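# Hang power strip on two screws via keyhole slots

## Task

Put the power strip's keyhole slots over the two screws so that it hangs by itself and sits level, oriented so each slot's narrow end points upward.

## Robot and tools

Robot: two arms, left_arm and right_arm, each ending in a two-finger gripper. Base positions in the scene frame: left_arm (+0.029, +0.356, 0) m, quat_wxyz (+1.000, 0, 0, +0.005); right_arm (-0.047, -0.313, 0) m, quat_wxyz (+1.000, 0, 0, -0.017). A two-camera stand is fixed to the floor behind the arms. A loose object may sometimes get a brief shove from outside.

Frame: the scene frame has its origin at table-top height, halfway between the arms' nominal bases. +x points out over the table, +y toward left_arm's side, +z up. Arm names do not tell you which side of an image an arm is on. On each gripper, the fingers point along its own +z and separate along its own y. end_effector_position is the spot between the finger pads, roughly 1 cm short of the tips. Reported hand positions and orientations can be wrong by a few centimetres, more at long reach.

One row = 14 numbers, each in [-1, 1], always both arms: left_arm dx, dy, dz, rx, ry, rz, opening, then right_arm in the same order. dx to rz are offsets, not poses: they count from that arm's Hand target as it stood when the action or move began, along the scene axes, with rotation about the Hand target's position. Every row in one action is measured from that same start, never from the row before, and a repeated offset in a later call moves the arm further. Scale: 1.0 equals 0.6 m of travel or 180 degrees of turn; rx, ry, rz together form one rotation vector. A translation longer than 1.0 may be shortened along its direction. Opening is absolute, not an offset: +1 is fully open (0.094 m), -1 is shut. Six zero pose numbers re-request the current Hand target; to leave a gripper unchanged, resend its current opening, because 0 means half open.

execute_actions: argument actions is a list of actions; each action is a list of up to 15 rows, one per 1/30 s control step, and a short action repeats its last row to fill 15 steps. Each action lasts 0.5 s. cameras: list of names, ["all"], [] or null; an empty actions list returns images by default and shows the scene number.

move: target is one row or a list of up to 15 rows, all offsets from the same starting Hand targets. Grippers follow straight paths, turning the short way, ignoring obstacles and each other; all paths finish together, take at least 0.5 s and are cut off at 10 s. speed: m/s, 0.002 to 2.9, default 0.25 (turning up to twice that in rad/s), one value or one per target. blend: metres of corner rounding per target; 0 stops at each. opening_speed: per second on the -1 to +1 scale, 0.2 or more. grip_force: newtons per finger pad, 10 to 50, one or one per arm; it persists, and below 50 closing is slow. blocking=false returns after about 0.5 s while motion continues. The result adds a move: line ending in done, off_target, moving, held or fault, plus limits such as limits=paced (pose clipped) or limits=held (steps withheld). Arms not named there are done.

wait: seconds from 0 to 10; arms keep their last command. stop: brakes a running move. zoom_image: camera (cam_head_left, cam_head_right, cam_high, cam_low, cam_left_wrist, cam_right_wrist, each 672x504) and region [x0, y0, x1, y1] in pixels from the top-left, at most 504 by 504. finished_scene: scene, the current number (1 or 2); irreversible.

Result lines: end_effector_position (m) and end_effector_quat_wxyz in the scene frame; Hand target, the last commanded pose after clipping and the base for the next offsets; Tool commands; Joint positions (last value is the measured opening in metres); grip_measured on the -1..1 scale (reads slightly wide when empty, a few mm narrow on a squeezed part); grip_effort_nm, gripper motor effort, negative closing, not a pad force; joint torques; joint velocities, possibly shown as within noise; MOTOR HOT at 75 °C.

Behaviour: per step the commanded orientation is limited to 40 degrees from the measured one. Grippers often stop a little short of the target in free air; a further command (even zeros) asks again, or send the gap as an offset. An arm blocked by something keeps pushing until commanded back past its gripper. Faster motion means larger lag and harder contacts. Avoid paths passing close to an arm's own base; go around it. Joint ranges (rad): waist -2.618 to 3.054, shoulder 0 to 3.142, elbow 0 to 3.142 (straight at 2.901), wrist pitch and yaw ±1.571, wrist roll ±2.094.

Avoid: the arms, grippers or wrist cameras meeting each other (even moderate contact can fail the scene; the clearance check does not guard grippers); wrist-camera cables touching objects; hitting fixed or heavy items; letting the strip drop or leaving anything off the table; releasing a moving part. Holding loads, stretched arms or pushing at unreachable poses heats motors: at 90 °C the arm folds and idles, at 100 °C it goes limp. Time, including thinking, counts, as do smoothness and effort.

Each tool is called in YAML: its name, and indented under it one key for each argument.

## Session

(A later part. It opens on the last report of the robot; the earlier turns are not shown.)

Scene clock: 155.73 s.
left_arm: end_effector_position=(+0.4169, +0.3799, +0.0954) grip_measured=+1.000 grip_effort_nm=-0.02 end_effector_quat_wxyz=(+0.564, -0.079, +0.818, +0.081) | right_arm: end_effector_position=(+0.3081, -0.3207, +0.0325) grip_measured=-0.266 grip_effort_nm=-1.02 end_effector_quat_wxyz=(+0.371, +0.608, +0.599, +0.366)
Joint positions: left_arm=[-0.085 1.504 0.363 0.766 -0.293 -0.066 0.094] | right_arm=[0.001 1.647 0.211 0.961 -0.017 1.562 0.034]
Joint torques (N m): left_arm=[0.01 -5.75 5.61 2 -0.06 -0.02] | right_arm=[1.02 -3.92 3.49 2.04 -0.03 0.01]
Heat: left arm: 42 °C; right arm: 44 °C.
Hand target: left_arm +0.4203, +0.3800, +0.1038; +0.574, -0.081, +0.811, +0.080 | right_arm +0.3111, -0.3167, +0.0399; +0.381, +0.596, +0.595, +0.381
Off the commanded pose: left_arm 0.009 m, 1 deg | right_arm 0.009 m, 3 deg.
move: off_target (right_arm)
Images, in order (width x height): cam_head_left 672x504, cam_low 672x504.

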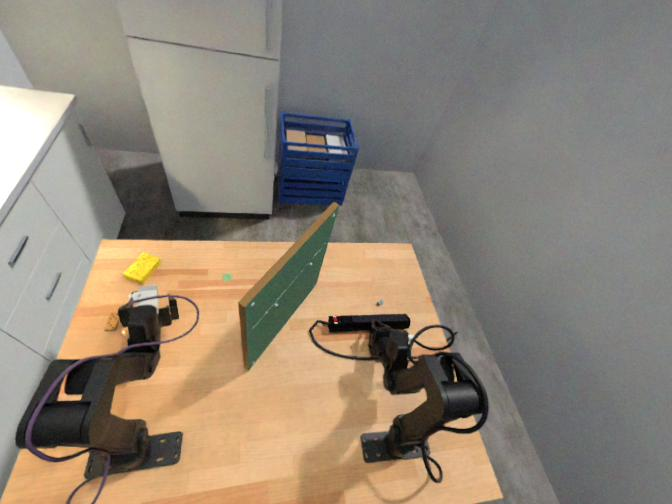

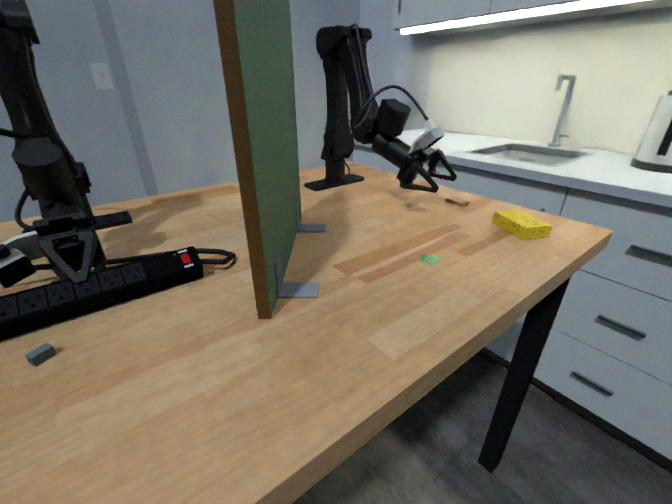

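move:
  target:
    - [0,0,0,0,0,0,1,0,0,0,0,0,0,-0.9]
    - [0,0,0,0,0,0,1,0.0,0,0.006,0,0,0,-0.05]
  opening_speed: 0.4
  speed: 0.05
  cameras: ["cam_low"]

zoom_image:
  camera: "cam_low"
  region: [0, 120, 240, 360]

move:
  target:
    - [0,0,0,0,0,0,1,-0.08,0,0.05,0,0,0,-0.05]
    - [0,0,0,0,0,0,1,-0.08,0,0.24,0,0.0,0,-0.05]
  speed: [0.06,0.25]
  cameras: ["cam_low","cam_high","cam_right_wrist"]

zoom_image:
  camera: "cam_low"
  region: [0, 120, 240, 360]

Scene clock: 168.07 s.
left_arm: end_effector_position=(+0.4169, +0.3799, +0.0954) grip_measured=+1.000 grip_effort_nm=-0.02 end_effector_quat_wxyz=(+0.564, -0.079, +0.818, +0.081) | right_arm: end_effector_position=(+0.3080, -0.3198, +0.0324) grip_measured=-0.052 grip_effort_nm=0.13 end_effector_quat_wxyz=(+0.370, +0.608, +0.600, +0.367)
Joint positions: left_arm=[-0.085 1.504 0.363 0.766 -0.293 -0.066 0.094] | right_arm=[0.004 1.647 0.211 0.961 -0.016 1.565 0.045]
Joint torques (N m): left_arm=[-0.03 -5.76 5.64 2 -0.08 -0.03] | right_arm=[0.77 -5.72 3.66 1.74 -0.03 -0.03]
Heat: left arm: 42 °C; right arm: 44 °C.
Hand target: left_arm +0.4203, +0.3800, +0.1038; +0.574, -0.081, +0.811, +0.080 | right_arm +0.3111, -0.3167, +0.0435; +0.381, +0.596, +0.595, +0.381
Off the commanded pose: left_arm 0.009 m, 1 deg | right_arm 0.012 m, 3 deg.
move: off_target (right_arm); target 2's new opening was sent with right_arm's hand 0.012 m and 3 deg from that target
Images, in order (width x height): cam_low 672x504.

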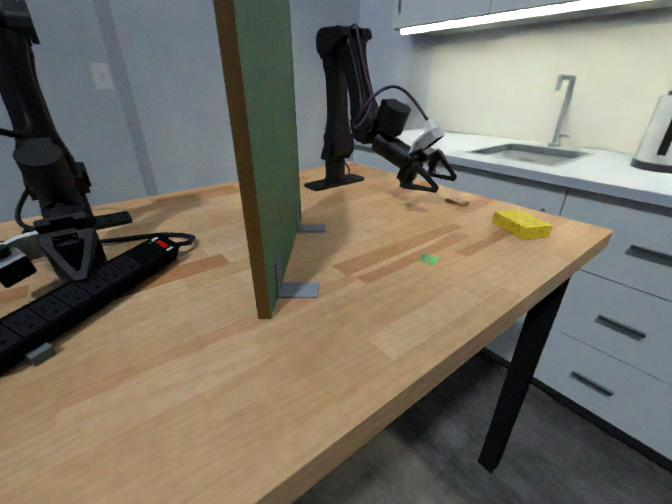

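Scaled by 2.100.

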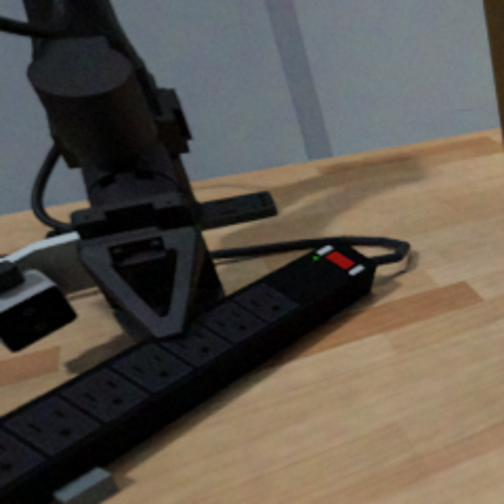

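Scene clock: 171.10 s.
left_arm: end_effector_position=(+0.4169, +0.3799, +0.0954) grip_measured=+1.000 grip_effort_nm=-0.02 end_effector_quat_wxyz=(+0.564, -0.079, +0.818, +0.081) | right_arm: end_effector_position=(+0.2571, -0.3167, +0.1667) grip_measured=-0.052 grip_effort_nm=0.11 end_effector_quat_wxyz=(+0.366, +0.607, +0.602, +0.368)
Joint positions: left_arm=[-0.085 1.504 0.363 0.766 -0.293 -0.066 0.094] | right_arm=[0.004 0.77 0.45 -0.159 -0.025 1.566 0.045]
Joint torques (N m): left_arm=[-0.02 -5.76 5.64 2 -0.06 -0.02] | right_arm=[0.32 -1.32 10.55 1.5 -0.01 -0.05]
Heat: left arm: 42 °C; right arm: 44 °C.
Hand target: left_arm +0.4203, +0.3800, +0.1038; +0.574, -0.081, +0.811, +0.080 | right_arm +0.2631, -0.3167, +0.1874; +0.381, +0.596, +0.595, +0.381
Off the commanded pose: left_arm 0.009 m, 1 deg | right_arm 0.022 m, 3 deg.
move: off_target (right_arm)
camera_calibration:
cam_right_wrist: T_world_to_cam=[[-0.487405, -0.0232922, -0.872865, 0.259941], [-0.385193, 0.902855, 0.190998, 0.392403], [0.783622, 0.429315, -0.449028, 0.103744], [0, 0, 0, 1]] pos_world=[0.196552, -0.392767, 0.198529]
Images, in order (width x height): cam_high 672x504, cam_low 672x504, cam_right_wrist 672x504.

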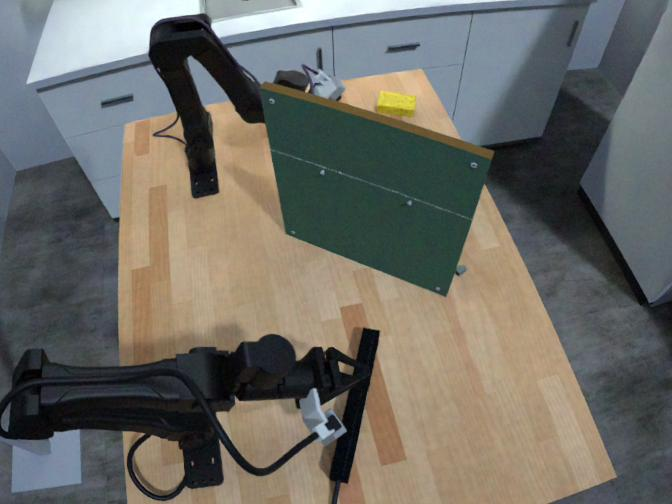

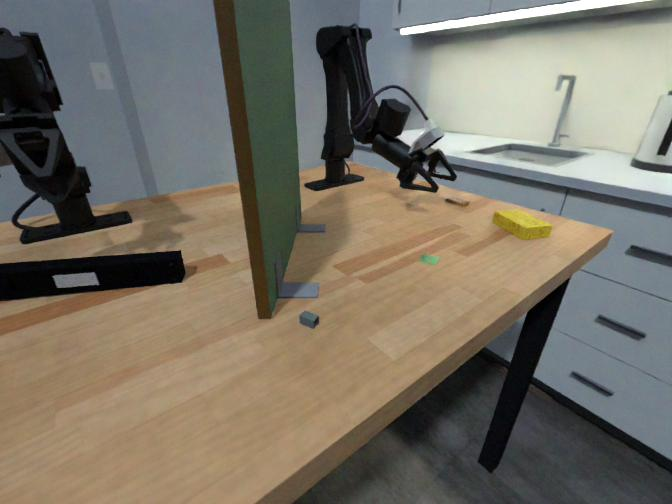

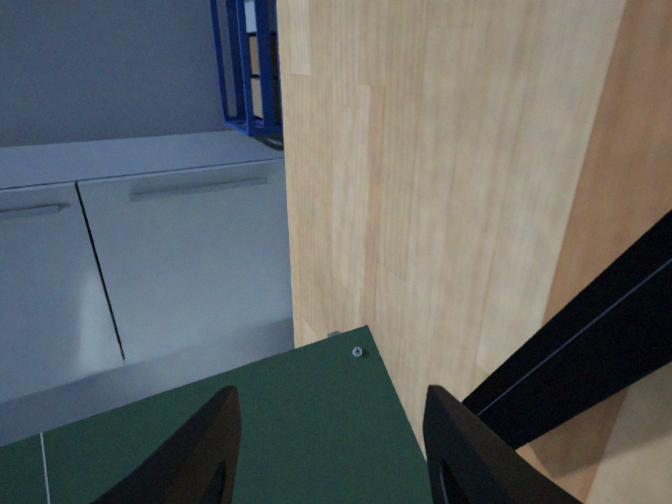

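Scaled by 2.100.

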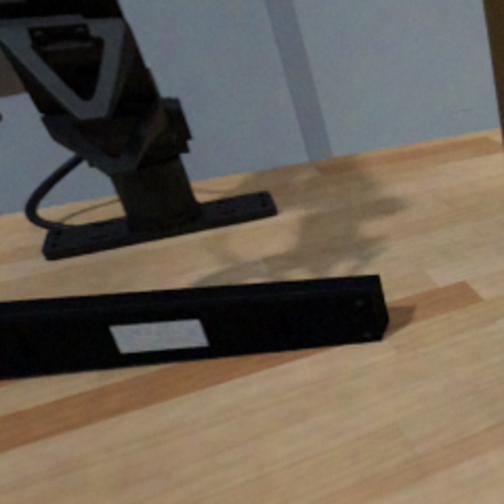

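move:
  target: [0,0,0,0,0,0,1,0.03,0.0,0.10,0,0.363,0,1]
  cameras: ["cam_right_wrist","cam_low","cam_head_left"]

zoom_image:
  camera: "cam_low"
  region: [0, 240, 200, 310]

zoom_image:
  camera: "cam_low"
  region: [0, 262, 30, 292]

Scene clock: 189.70 s.
left_arm: end_effector_position=(+0.4169, +0.3799, +0.0954) grip_measured=+1.000 grip_effort_nm=-0.02 end_effector_quat_wxyz=(+0.564, -0.079, +0.818, +0.081) | right_arm: end_effector_position=(+0.2790, -0.3150, +0.2376) grip_measured=+0.997 grip_effort_nm=0.15 end_effector_quat_wxyz=(+0.057, +0.709, +0.700, +0.070)
Joint positions: left_arm=[-0.085 1.504 0.363 0.766 -0.293 -0.066 0.094] | right_arm=[0.013 1.691 1.874 -1.575 -0.021 1.565 0.094]
Joint torques (N m): left_arm=[0.01 -5.74 5.63 2 -0.07 -0.02] | right_arm=[0.4 -6.48 8.42 0.27 0.17 -0.05]
Heat: left arm: 42 °C; right arm: 43 °C.
Hand target: left_arm +0.4203, +0.3800, +0.1038; +0.574, -0.081, +0.811, +0.080 | right_arm +0.2811, -0.3166, +0.2474; +0.000, +0.708, +0.707, -0.001
Off the commanded pose: left_arm 0.009 m, 1 deg | right_arm 0.010 m, 10 deg.
joint sent to its limit (right arm) — joint 4 (wrist pitch), lower limit. The joint targets are off in orientation, not in position.
move: off_target (right_arm)
camera_calibration:
cam_right_wrist: T_world_to_cam=[[-0.988727, -0.0181656, -0.148624, 0.301974], [-0.0823576, 0.894948, 0.438503, 0.240021], [0.125045, 0.4458, -0.886355, 0.410569], [0, 0, 0, 1]] pos_world=[0.266998, -0.392352, 0.303541]
Images, in order (width x height): cam_head_left 672x504, cam_low 672x504, cam_right_wrist 672x504.

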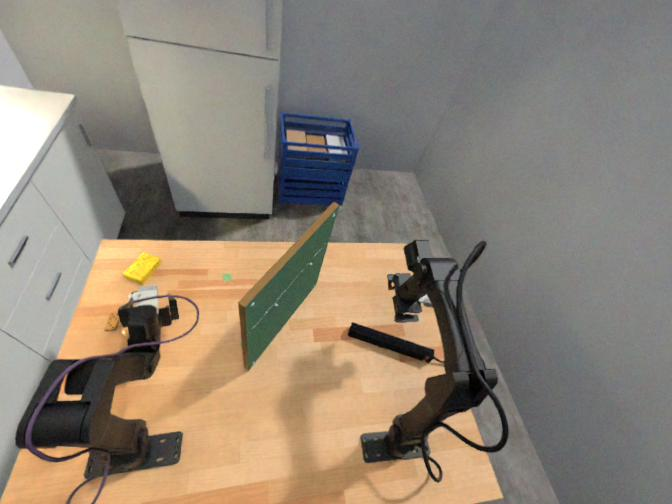

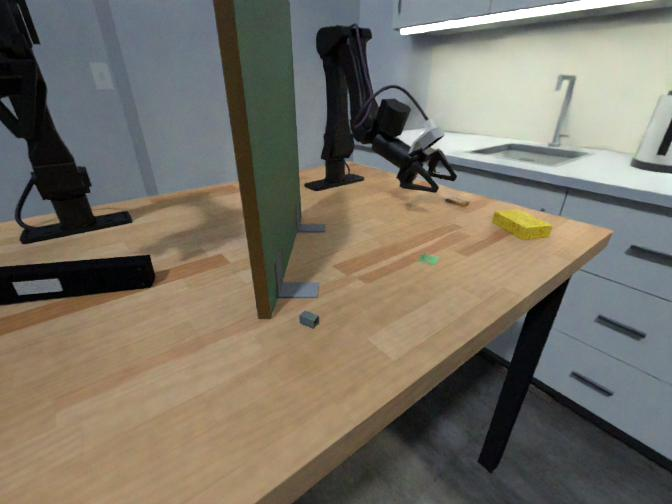

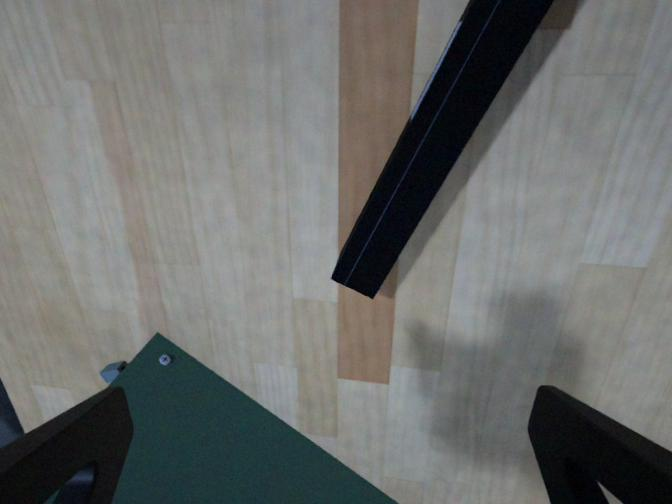

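Scaled by 2.520.

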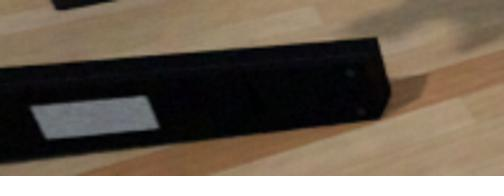

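Scaled by 16.800.

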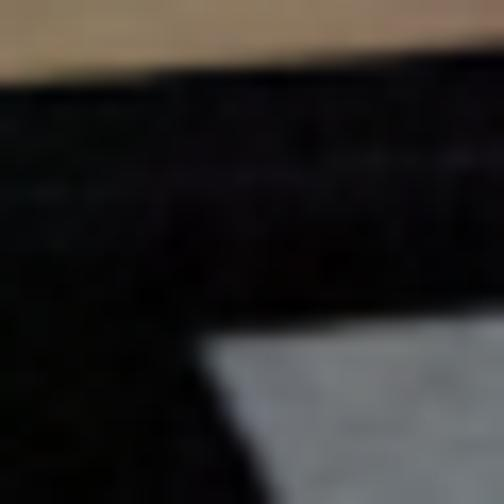

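zoom_image:
  camera: "cam_low"
  region: [85, 255, 125, 295]

Scaled by 12.600.

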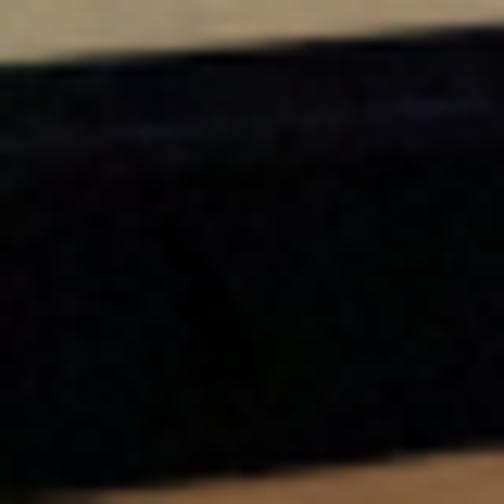

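move:
  target: [0,0,0,0,0,0,1,-0.078,-0.102,-0.2,0,0,-0.122,1]
  cameras: ["cam_right_wrist"]

Scene clock: 203.30 s.
left_arm: end_effector_position=(+0.4169, +0.3799, +0.0954) grip_measured=+1.000 grip_effort_nm=-0.02 end_effector_quat_wxyz=(+0.564, -0.079, +0.818, +0.081) | right_arm: end_effector_position=(+0.2363, -0.3745, +0.1224) grip_measured=+0.997 grip_effort_nm=0.15 end_effector_quat_wxyz=(-0.016, +0.825, +0.565, -0.002)
Joint positions: left_arm=[-0.085 1.504 0.363 0.766 -0.293 -0.066 0.094] | right_arm=[-0.194 1.665 1.391 -1.323 -0.018 1.714 0.094]
Joint torques (N m): left_arm=[-0.02 -5.75 5.64 2 -0.07 -0.02] | right_arm=[-0.23 -8.62 5.15 0.07 0.14 0.11]
Heat: left arm: 42 °C; right arm: 41 °C.
Hand target: left_arm +0.4203, +0.3800, +0.1038; +0.574, -0.081, +0.811, +0.080 | right_arm +0.2343, -0.3778, +0.1275; +0.000, +0.829, +0.559, -0.001
Off the commanded pose: left_arm 0.009 m, 1 deg | right_arm 0.006 m, 2 deg.
move: done
camera_calibration:
cam_right_wrist: T_world_to_cam=[[-0.94171, 0.331236, 0.0588688, 0.335852], [0.321924, 0.836393, 0.443634, 0.222187], [0.0977099, 0.436726, -0.894273, 0.344345], [0, 0, 0, 1]] pos_world=[0.211102, -0.447466, 0.189597]
Images, in order (width x height): cam_right_wrist 672x504.

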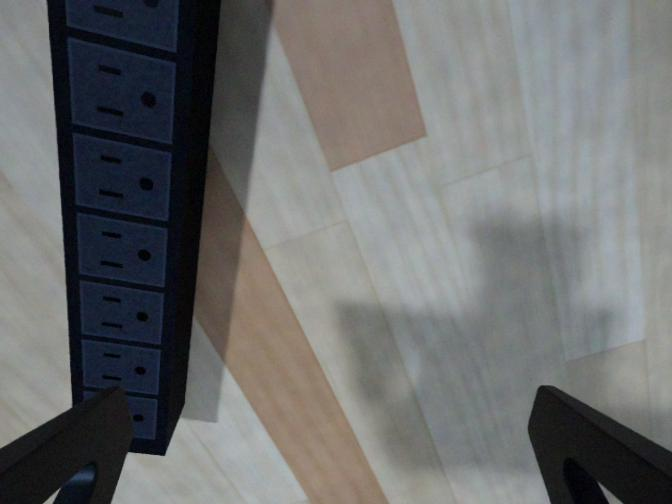

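move:
  target: [0,0,0,0,0,0,1,0.0,0.0,0.17,0,0,0,1]
  cameras: ["all"]

Scene clock: 206.83 s.
left_arm: end_effector_position=(+0.4169, +0.3799, +0.0954) grip_measured=+1.000 grip_effort_nm=-0.02 end_effector_quat_wxyz=(+0.564, -0.079, +0.818, +0.081) | right_arm: end_effector_position=(+0.2362, -0.3745, +0.2161) grip_measured=+0.997 grip_effort_nm=0.15 end_effector_quat_wxyz=(+0.028, +0.825, +0.564, +0.038)
Joint positions: left_arm=[-0.085 1.504 0.363 0.766 -0.293 -0.066 0.094] | right_arm=[-0.194 1.602 1.698 -1.572 -0.018 1.716 0.094]
Joint torques (N m): left_arm=[-0.02 -5.76 5.65 2 -0.08 -0.02] | right_arm=[-0.08 -7.3 8.16 0.09 0.19 0.15]
Heat: left arm: 42 °C; right arm: 41 °C.
Hand target: left_arm +0.4203, +0.3800, +0.1038; +0.574, -0.081, +0.811, +0.080 | right_arm +0.2343, -0.3778, +0.2295; +0.000, +0.829, +0.559, -0.001
Off the commanded pose: left_arm 0.009 m, 1 deg | right_arm 0.014 m, 6 deg.
joint sent to its limit (right arm) — joint 4 (wrist pitch), lower limit. The joint targets are off in orientation, not in position.
move: off_target (right_arm)
camera_calibration:
cam_right_wrist: T_world_to_cam=[[-0.940931, 0.333016, -0.0612246, 0.356666], [0.270516, 0.848097, 0.45558, 0.194554], [0.20364, 0.412107, -0.888087, 0.392513], [0, 0, 0, 1]] pos_world=[0.203037, -0.445534, 0.281787]

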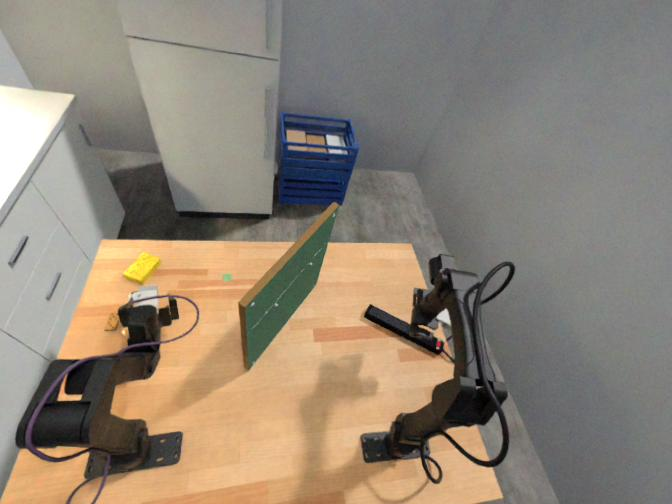

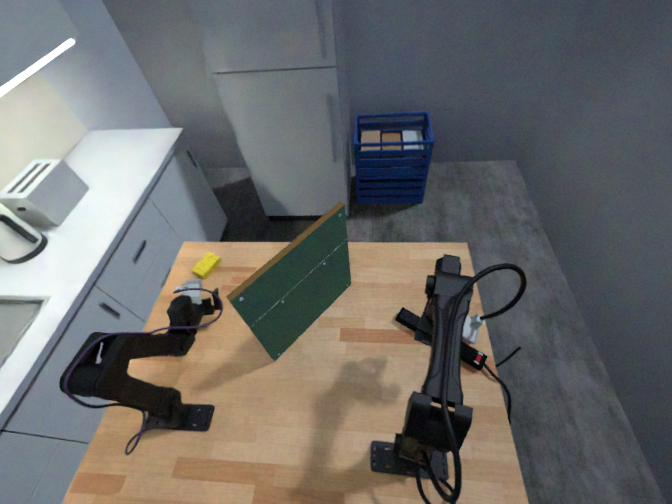

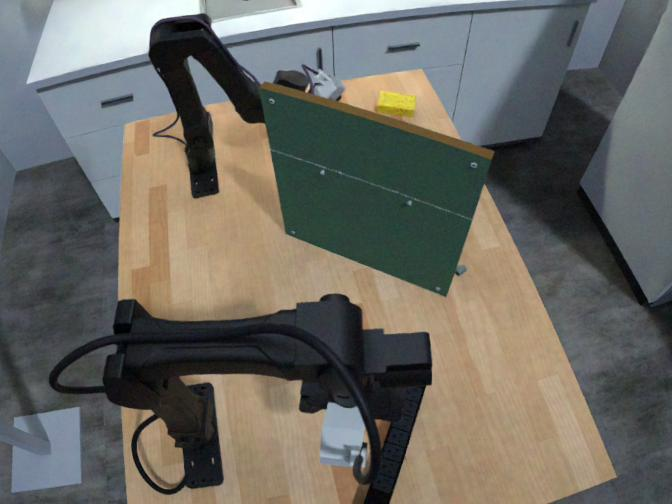

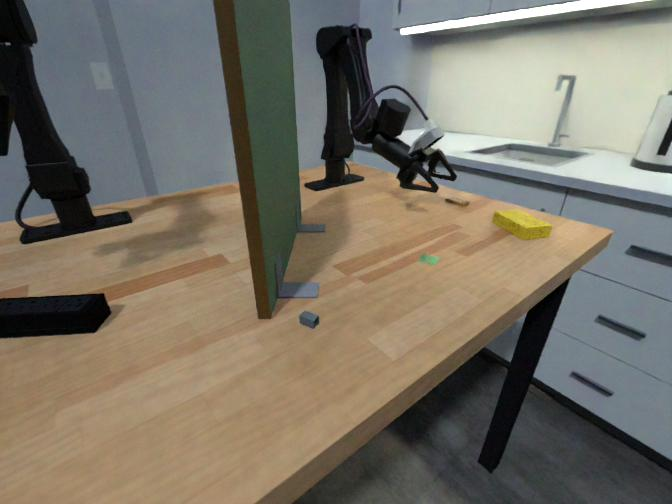

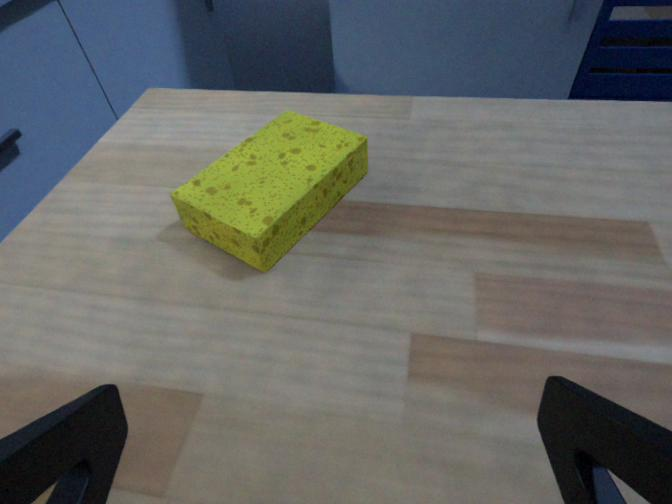

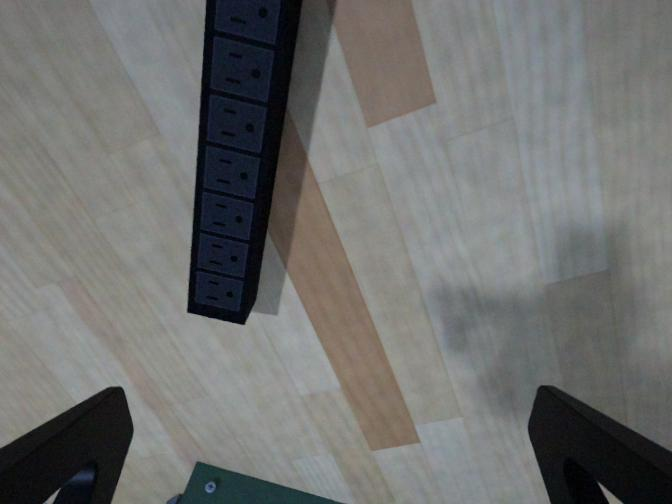

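move:
  target:
    - [0,0,0,0,0,0,1,0.0912,-0.087,-0.18,0,0,-0.056,1]
  cameras: ["cam_right_wrist"]

Scene clock: 218.77 s.
left_arm: end_effector_position=(+0.4169, +0.3799, +0.0954) grip_measured=+1.000 grip_effort_nm=-0.02 end_effector_quat_wxyz=(+0.564, -0.079, +0.818, +0.081) | right_arm: end_effector_position=(+0.2854, -0.4246, +0.1164) grip_measured=+0.997 grip_effort_nm=0.15 end_effector_quat_wxyz=(-0.016, +0.871, +0.490, -0.002)
Joint positions: left_arm=[-0.085 1.504 0.363 0.766 -0.293 -0.066 0.094] | right_arm=[-0.302 1.9 1.653 -1.351 -0.018 1.781 0.094]
Joint torques (N m): left_arm=[-0.02 -5.74 5.63 1.99 -0.08 -0.02] | right_arm=[-0.05 -8.73 6.86 0.04 0.15 0.15]
Heat: left arm: 42 °C; right arm: 41 °C.
Hand target: left_arm +0.4203, +0.3800, +0.1038; +0.574, -0.081, +0.811, +0.080 | right_arm +0.2890, -0.4301, +0.1214; +0.000, +0.875, +0.484, -0.001
Off the commanded pose: left_arm 0.009 m, 1 deg | right_arm 0.008 m, 2 deg.
move: done
camera_calibration:
cam_right_wrist: T_world_to_cam=[[-0.869709, 0.489941, 0.0596967, 0.445789], [0.463209, 0.768465, 0.441473, 0.182041], [0.170421, 0.411605, -0.895287, 0.324794], [0, 0, 0, 1]] pos_world=[0.248032, -0.491989, 0.183805]
Images, in order (width x height): cam_right_wrist 672x504.

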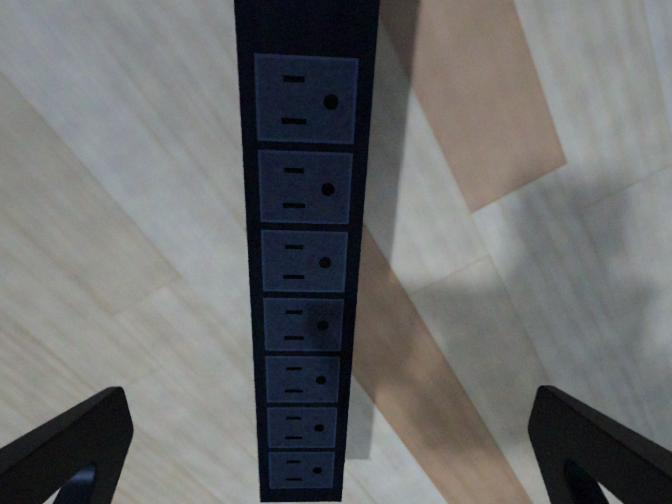

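move:
  target:
    - [0,0,0,0,0,0,1,0.004,-0.003,-0.15,0,0,-0.0,1]
    - [0,0,0,0,0,0,1,0.004,-0.003,-0.15,0,0,-0.0,-0.7]
  opening_speed: 1
  speed: 0.15
  cameras: ["cam_right_wrist"]

Scene clock: 233.37 s.
left_arm: end_effector_position=(+0.4169, +0.3799, +0.0954) grip_measured=+1.000 grip_effort_nm=-0.02 end_effector_quat_wxyz=(+0.564, -0.079, +0.818, +0.081) | right_arm: end_effector_position=(+0.2941, -0.4277, +0.0351) grip_measured=-0.084 grip_effort_nm=-1.03 end_effector_quat_wxyz=(-0.004, +0.872, +0.490, +0.008)
Joint positions: left_arm=[-0.085 1.504 0.363 0.766 -0.293 -0.066 0.094] | right_arm=[-0.302 1.956 1.402 -1.014 -0.018 1.783 0.043]
Joint torques (N m): left_arm=[-0.01 -5.75 5.65 2 -0.09 -0.03] | right_arm=[-0.36 -8.32 5.08 0.14 0.14 0.11]
Heat: left arm: 42 °C; right arm: 41 °C.
Hand target: left_arm +0.4203, +0.3800, +0.1038; +0.574, -0.081, +0.811, +0.080 | right_arm +0.2914, -0.4319, +0.0315; +0.000, +0.875, +0.484, -0.001
Off the commanded pose: left_arm 0.009 m, 1 deg | right_arm 0.006 m, 1 deg.
move: done
camera_calibration:
cam_right_wrist: T_world_to_cam=[[-0.869921, 0.492315, 0.0293853, 0.461878], [0.451964, 0.771939, 0.447033, 0.220779], [0.197398, 0.402165, -0.894034, 0.239751], [0, 0, 0, 1]] pos_world=[0.254687, -0.494237, 0.102077]
Images, in order (width x height): cam_right_wrist 672x504.

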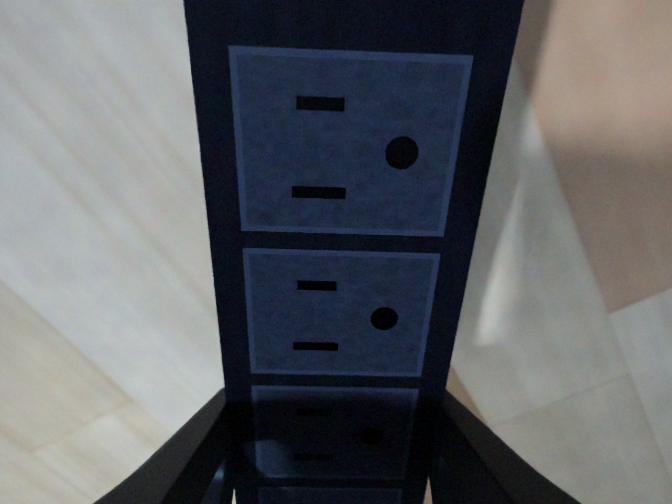

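move:
  target:
    - [0,0,0,0,0,0,1,-0.03,0.05,0.3,0,0,0,-0.7]
    - [0,0,0,0,0,0,1,-0.116,0.487,0.414,0.09,-0.53,0.358,-0.7]
  blend: [0.04,0]
  speed: 0.4
  cameras: ["all"]

zoom_image:
  camera: "cam_high"
  region: [220, 70, 520, 320]

zoom_image:
  camera: "cam_head_right"
  region: [200, 200, 460, 420]

zoom_image:
  camera: "cam_head_left"
  region: [200, 180, 440, 400]

Scene clock: 248.60 s.
left_arm: end_effector_position=(+0.4169, +0.3799, +0.0954) grip_measured=+1.000 grip_effort_nm=-0.02 end_effector_quat_wxyz=(+0.564, -0.079, +0.818, +0.081) | right_arm: end_effector_position=(+0.2266, -0.1500, +0.2496) grip_measured=-0.084 grip_effort_nm=-1.02 end_effector_quat_wxyz=(+0.204, +0.305, +0.682, +0.632)
Joint positions: left_arm=[-0.085 1.504 0.363 0.766 -0.293 -0.066 0.094] | right_arm=[0.22 0.802 0.453 0.203 -0.647 1.59 0.043]
Joint torques (N m): left_arm=[-0.02 -5.78 5.65 1.99 -0.08 -0.01] | right_arm=[1.33 -1.57 7.15 2.54 -0.52 -0.24]
Heat: left arm: 42 °C; right arm: 40 °C.
Hand target: left_arm +0.4203, +0.3800, +0.1038; +0.574, -0.081, +0.811, +0.080 | right_arm +0.2218, -0.1397, +0.2797; +0.234, +0.235, +0.668, +0.666
Off the commanded pose: left_arm 0.009 m, 1 deg | right_arm 0.032 m, 10 deg.
move: off_target (right_arm)
camera_calibration:
cam_right_wrist: T_world_to_cam=[[-0.154016, -0.0579913, -0.986365, 0.268907], [-0.948006, 0.290053, 0.130974, 0.264915], [0.278503, 0.955252, -0.099649, 0.19953], [0, 0, 0, 1]] pos_world=[0.236987, -0.251847, 0.250427]

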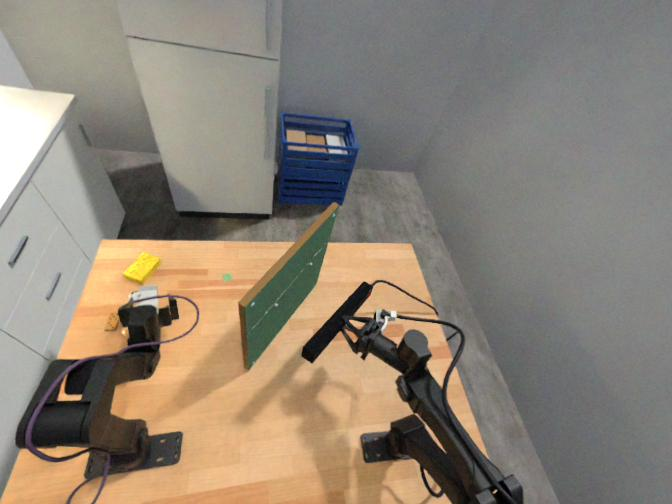

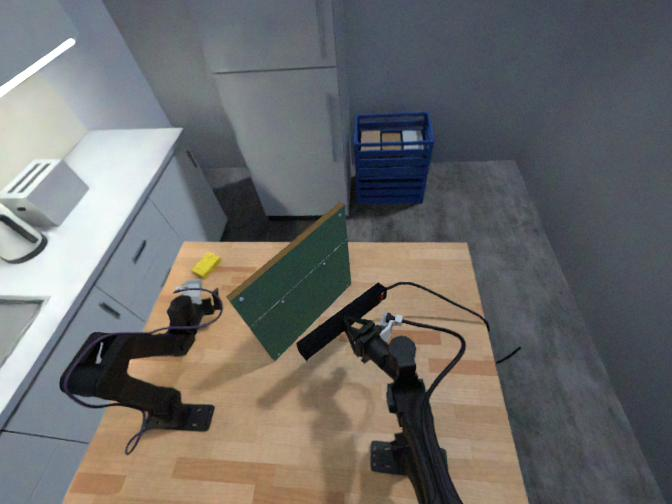

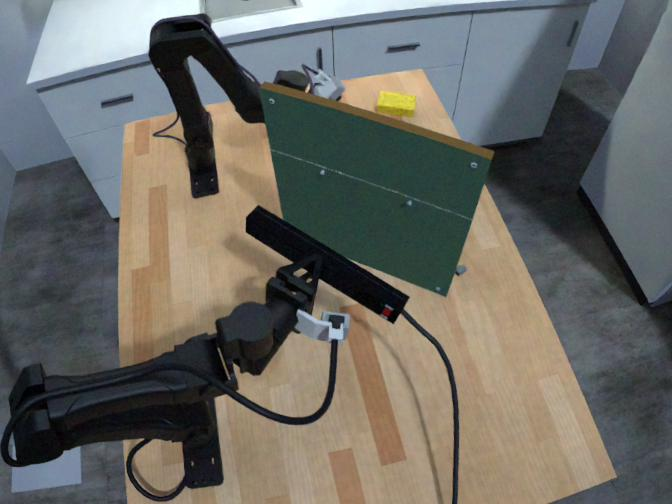

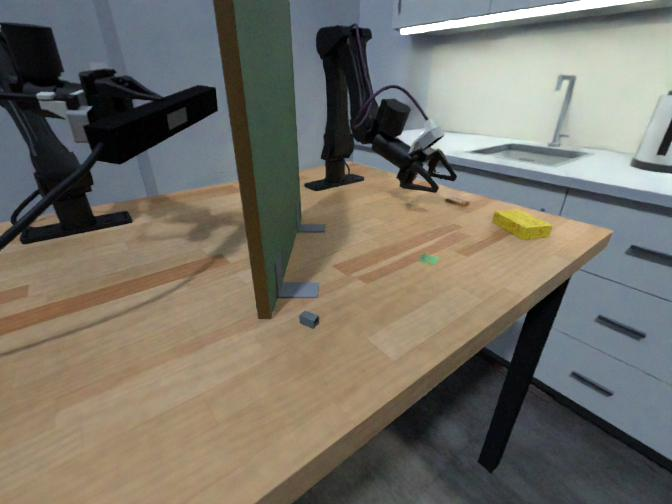

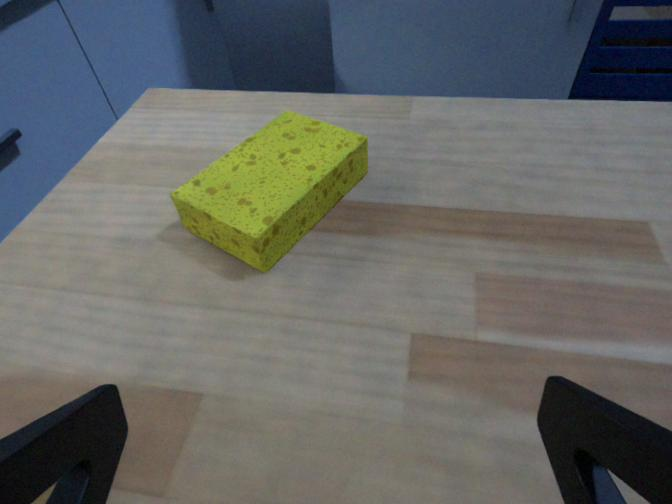

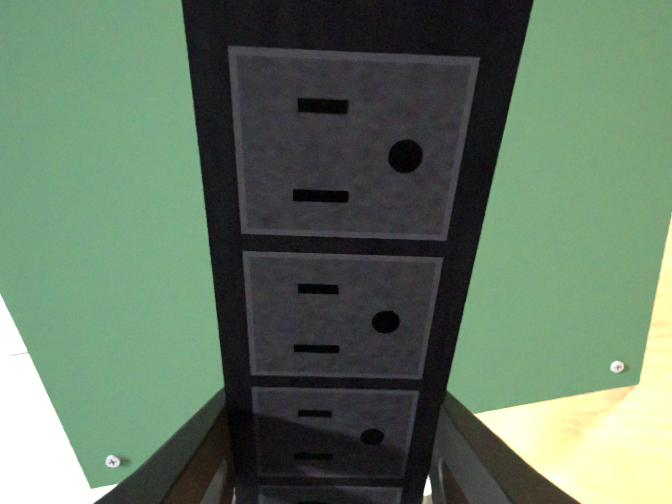

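Scaled by 1.680.

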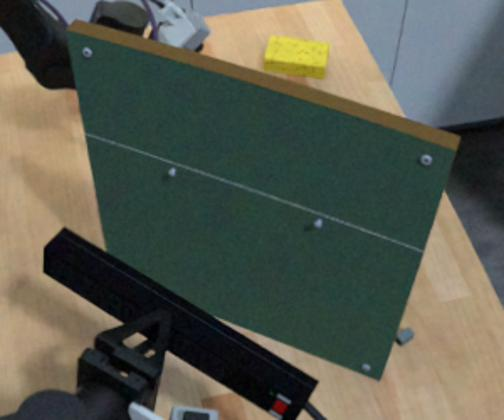

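Scaled by 1.938.

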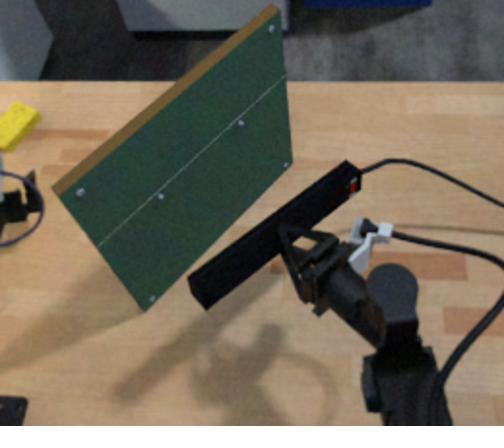

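Scaled by 2.100.

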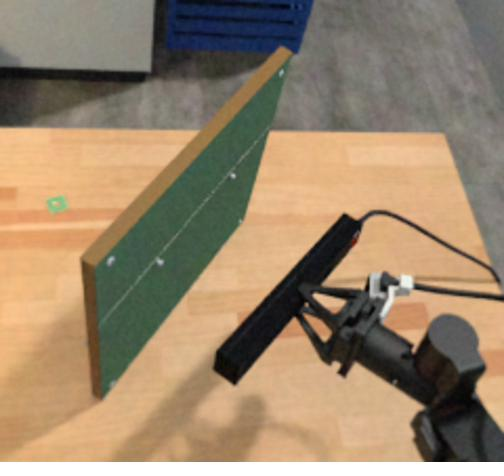

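move:
  target: [0,0,0,0,0,0,1,0.072,0.117,0.037,0.006,-0.05,0.021,-0.7]
  cameras: ["cam_high","cam_head_left","cam_head_right","cam_right_wrist"]

zoom_image:
  camera: "cam_high"
  region: [250, 100, 450, 280]

zoom_image:
  camera: "cam_head_right"
  region: [250, 220, 400, 370]

zoom_image:
  camera: "cam_head_left"
  region: [250, 220, 400, 370]

Scene clock: 272.70 s.
left_arm: end_effector_position=(+0.4169, +0.3799, +0.0954) grip_measured=+1.000 grip_effort_nm=-0.02 end_effector_quat_wxyz=(+0.564, -0.079, +0.818, +0.081) | right_arm: end_effector_position=(+0.2630, -0.0901, +0.2300) grip_measured=-0.084 grip_effort_nm=-1.02 end_effector_quat_wxyz=(+0.211, +0.267, +0.691, +0.637)
Joint positions: left_arm=[-0.085 1.504 0.363 0.766 -0.293 -0.066 0.094] | right_arm=[0.435 1.159 0.49 0.557 -0.478 1.568 0.043]
Joint torques (N m): left_arm=[-0.05 -5.76 5.67 2 -0.06 -0.02] | right_arm=[1.96 -3.79 12.79 2.81 -0.55 -0.59]
Heat: left arm: 42 °C; right arm: 49 °C.
Hand target: left_arm +0.4203, +0.3800, +0.1038; +0.574, -0.081, +0.811, +0.080 | right_arm +0.2651, -0.0696, +0.3020; +0.261, +0.162, +0.648, +0.696
Off the commanded pose: left_arm 0.009 m, 1 deg | right_arm 0.075 m, 16 deg.
move: off_target (right_arm)
camera_calibration:
cam_right_wrist: T_world_to_cam=[[-0.09502, -0.0885514, -0.991529, 0.241565], [-0.96726, 0.243674, 0.0709323, 0.29935], [0.235329, 0.965806, -0.108806, 0.144583], [0, 0, 0, 1]] pos_world=[0.278478, -0.191192, 0.234017]
Images, in order (width x height): cam_head_left 672x504, cam_head_right 672x504, cam_high 672x504, cam_right_wrist 672x504.

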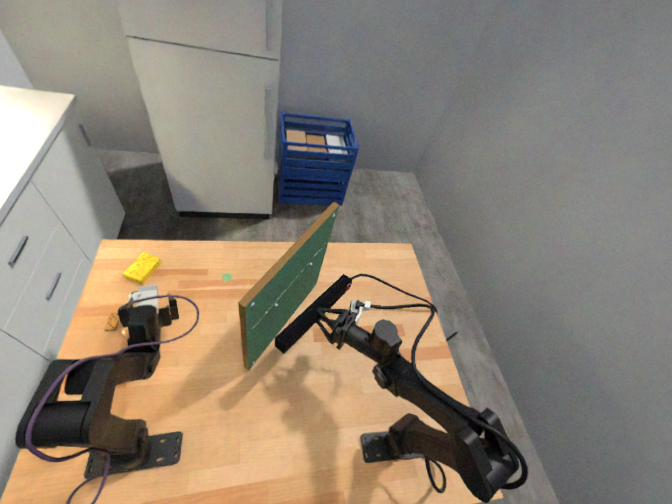

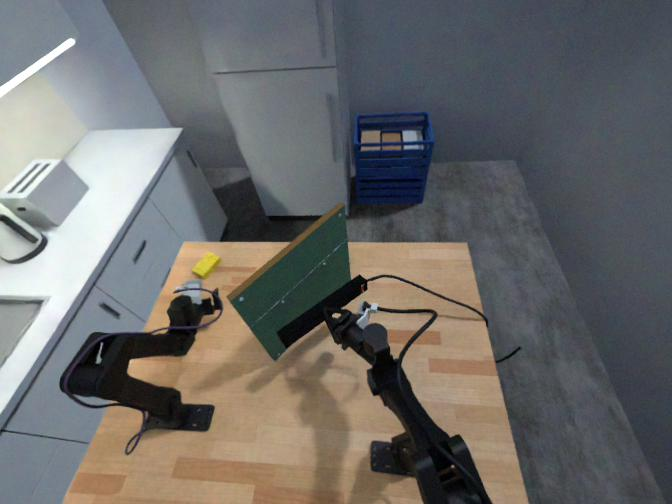

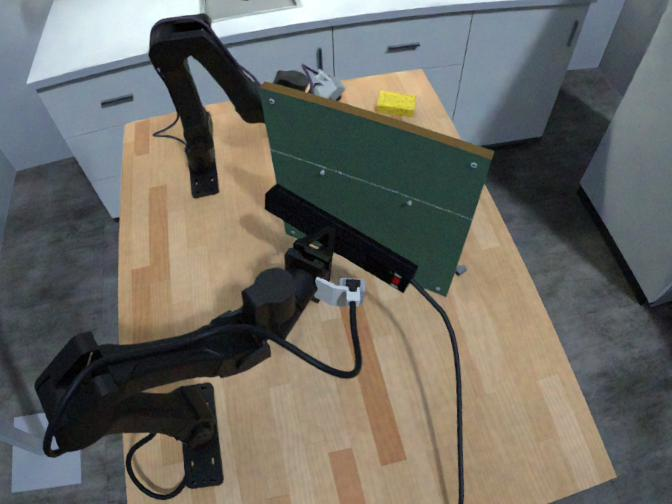

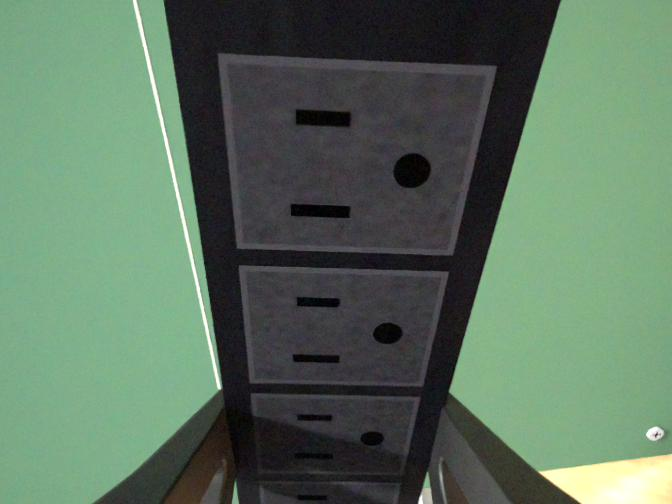

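Scaled by 2.520.

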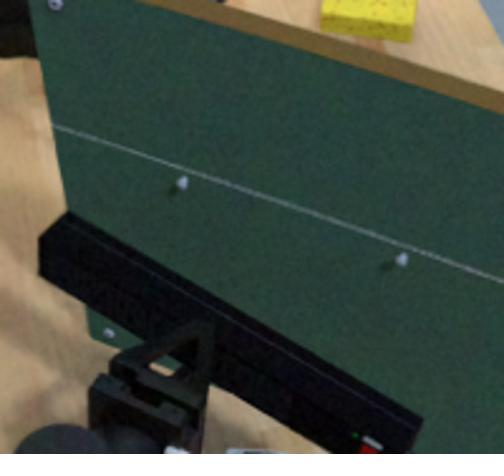

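Scaled by 3.360.

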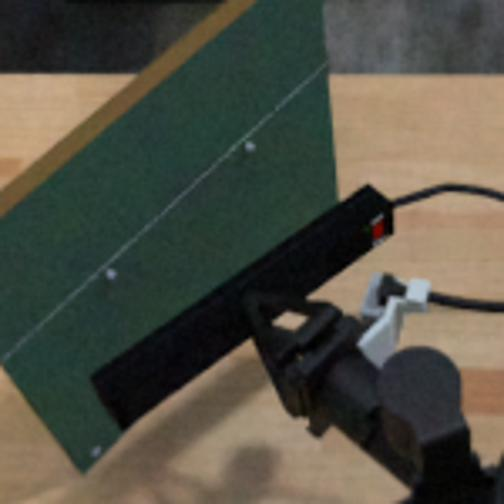

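Scaled by 3.360.

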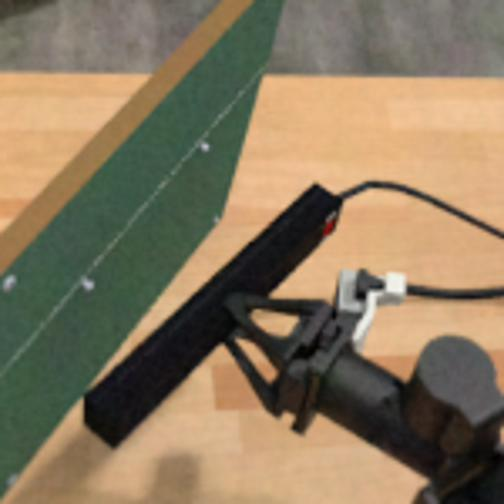

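move:
  target: [0,0,0,0,0,0,1,0,0,0.03,0,0,0,-0.7]

Scene clock: 277.83 s.
left_arm: end_effector_position=(+0.4169, +0.3799, +0.0954) grip_measured=+1.000 grip_effort_nm=-0.02 end_effector_quat_wxyz=(+0.564, -0.079, +0.818, +0.081) | right_arm: end_effector_position=(+0.2691, -0.0877, +0.2480) grip_measured=-0.084 grip_effort_nm=-1.02 end_effector_quat_wxyz=(+0.215, +0.264, +0.688, +0.641)
Joint positions: left_arm=[-0.085 1.504 0.363 0.766 -0.293 -0.066 0.094] | right_arm=[0.435 1.159 0.553 0.509 -0.478 1.568 0.043]
Joint torques (N m): left_arm=[0.02 -5.79 5.64 2 -0.07 -0.03] | right_arm=[1.89 -5.05 12.98 2.63 -0.56 -0.58]
Heat: left arm: 42 °C; right arm: 50 °C.
Hand target: left_arm +0.4203, +0.3800, +0.1038; +0.574, -0.081, +0.811, +0.080 | right_arm +0.2650, -0.0696, +0.3201; +0.261, +0.162, +0.648, +0.696
Off the commanded pose: left_arm 0.009 m, 1 deg | right_arm 0.074 m, 15 deg.
move: off_target (right_arm)


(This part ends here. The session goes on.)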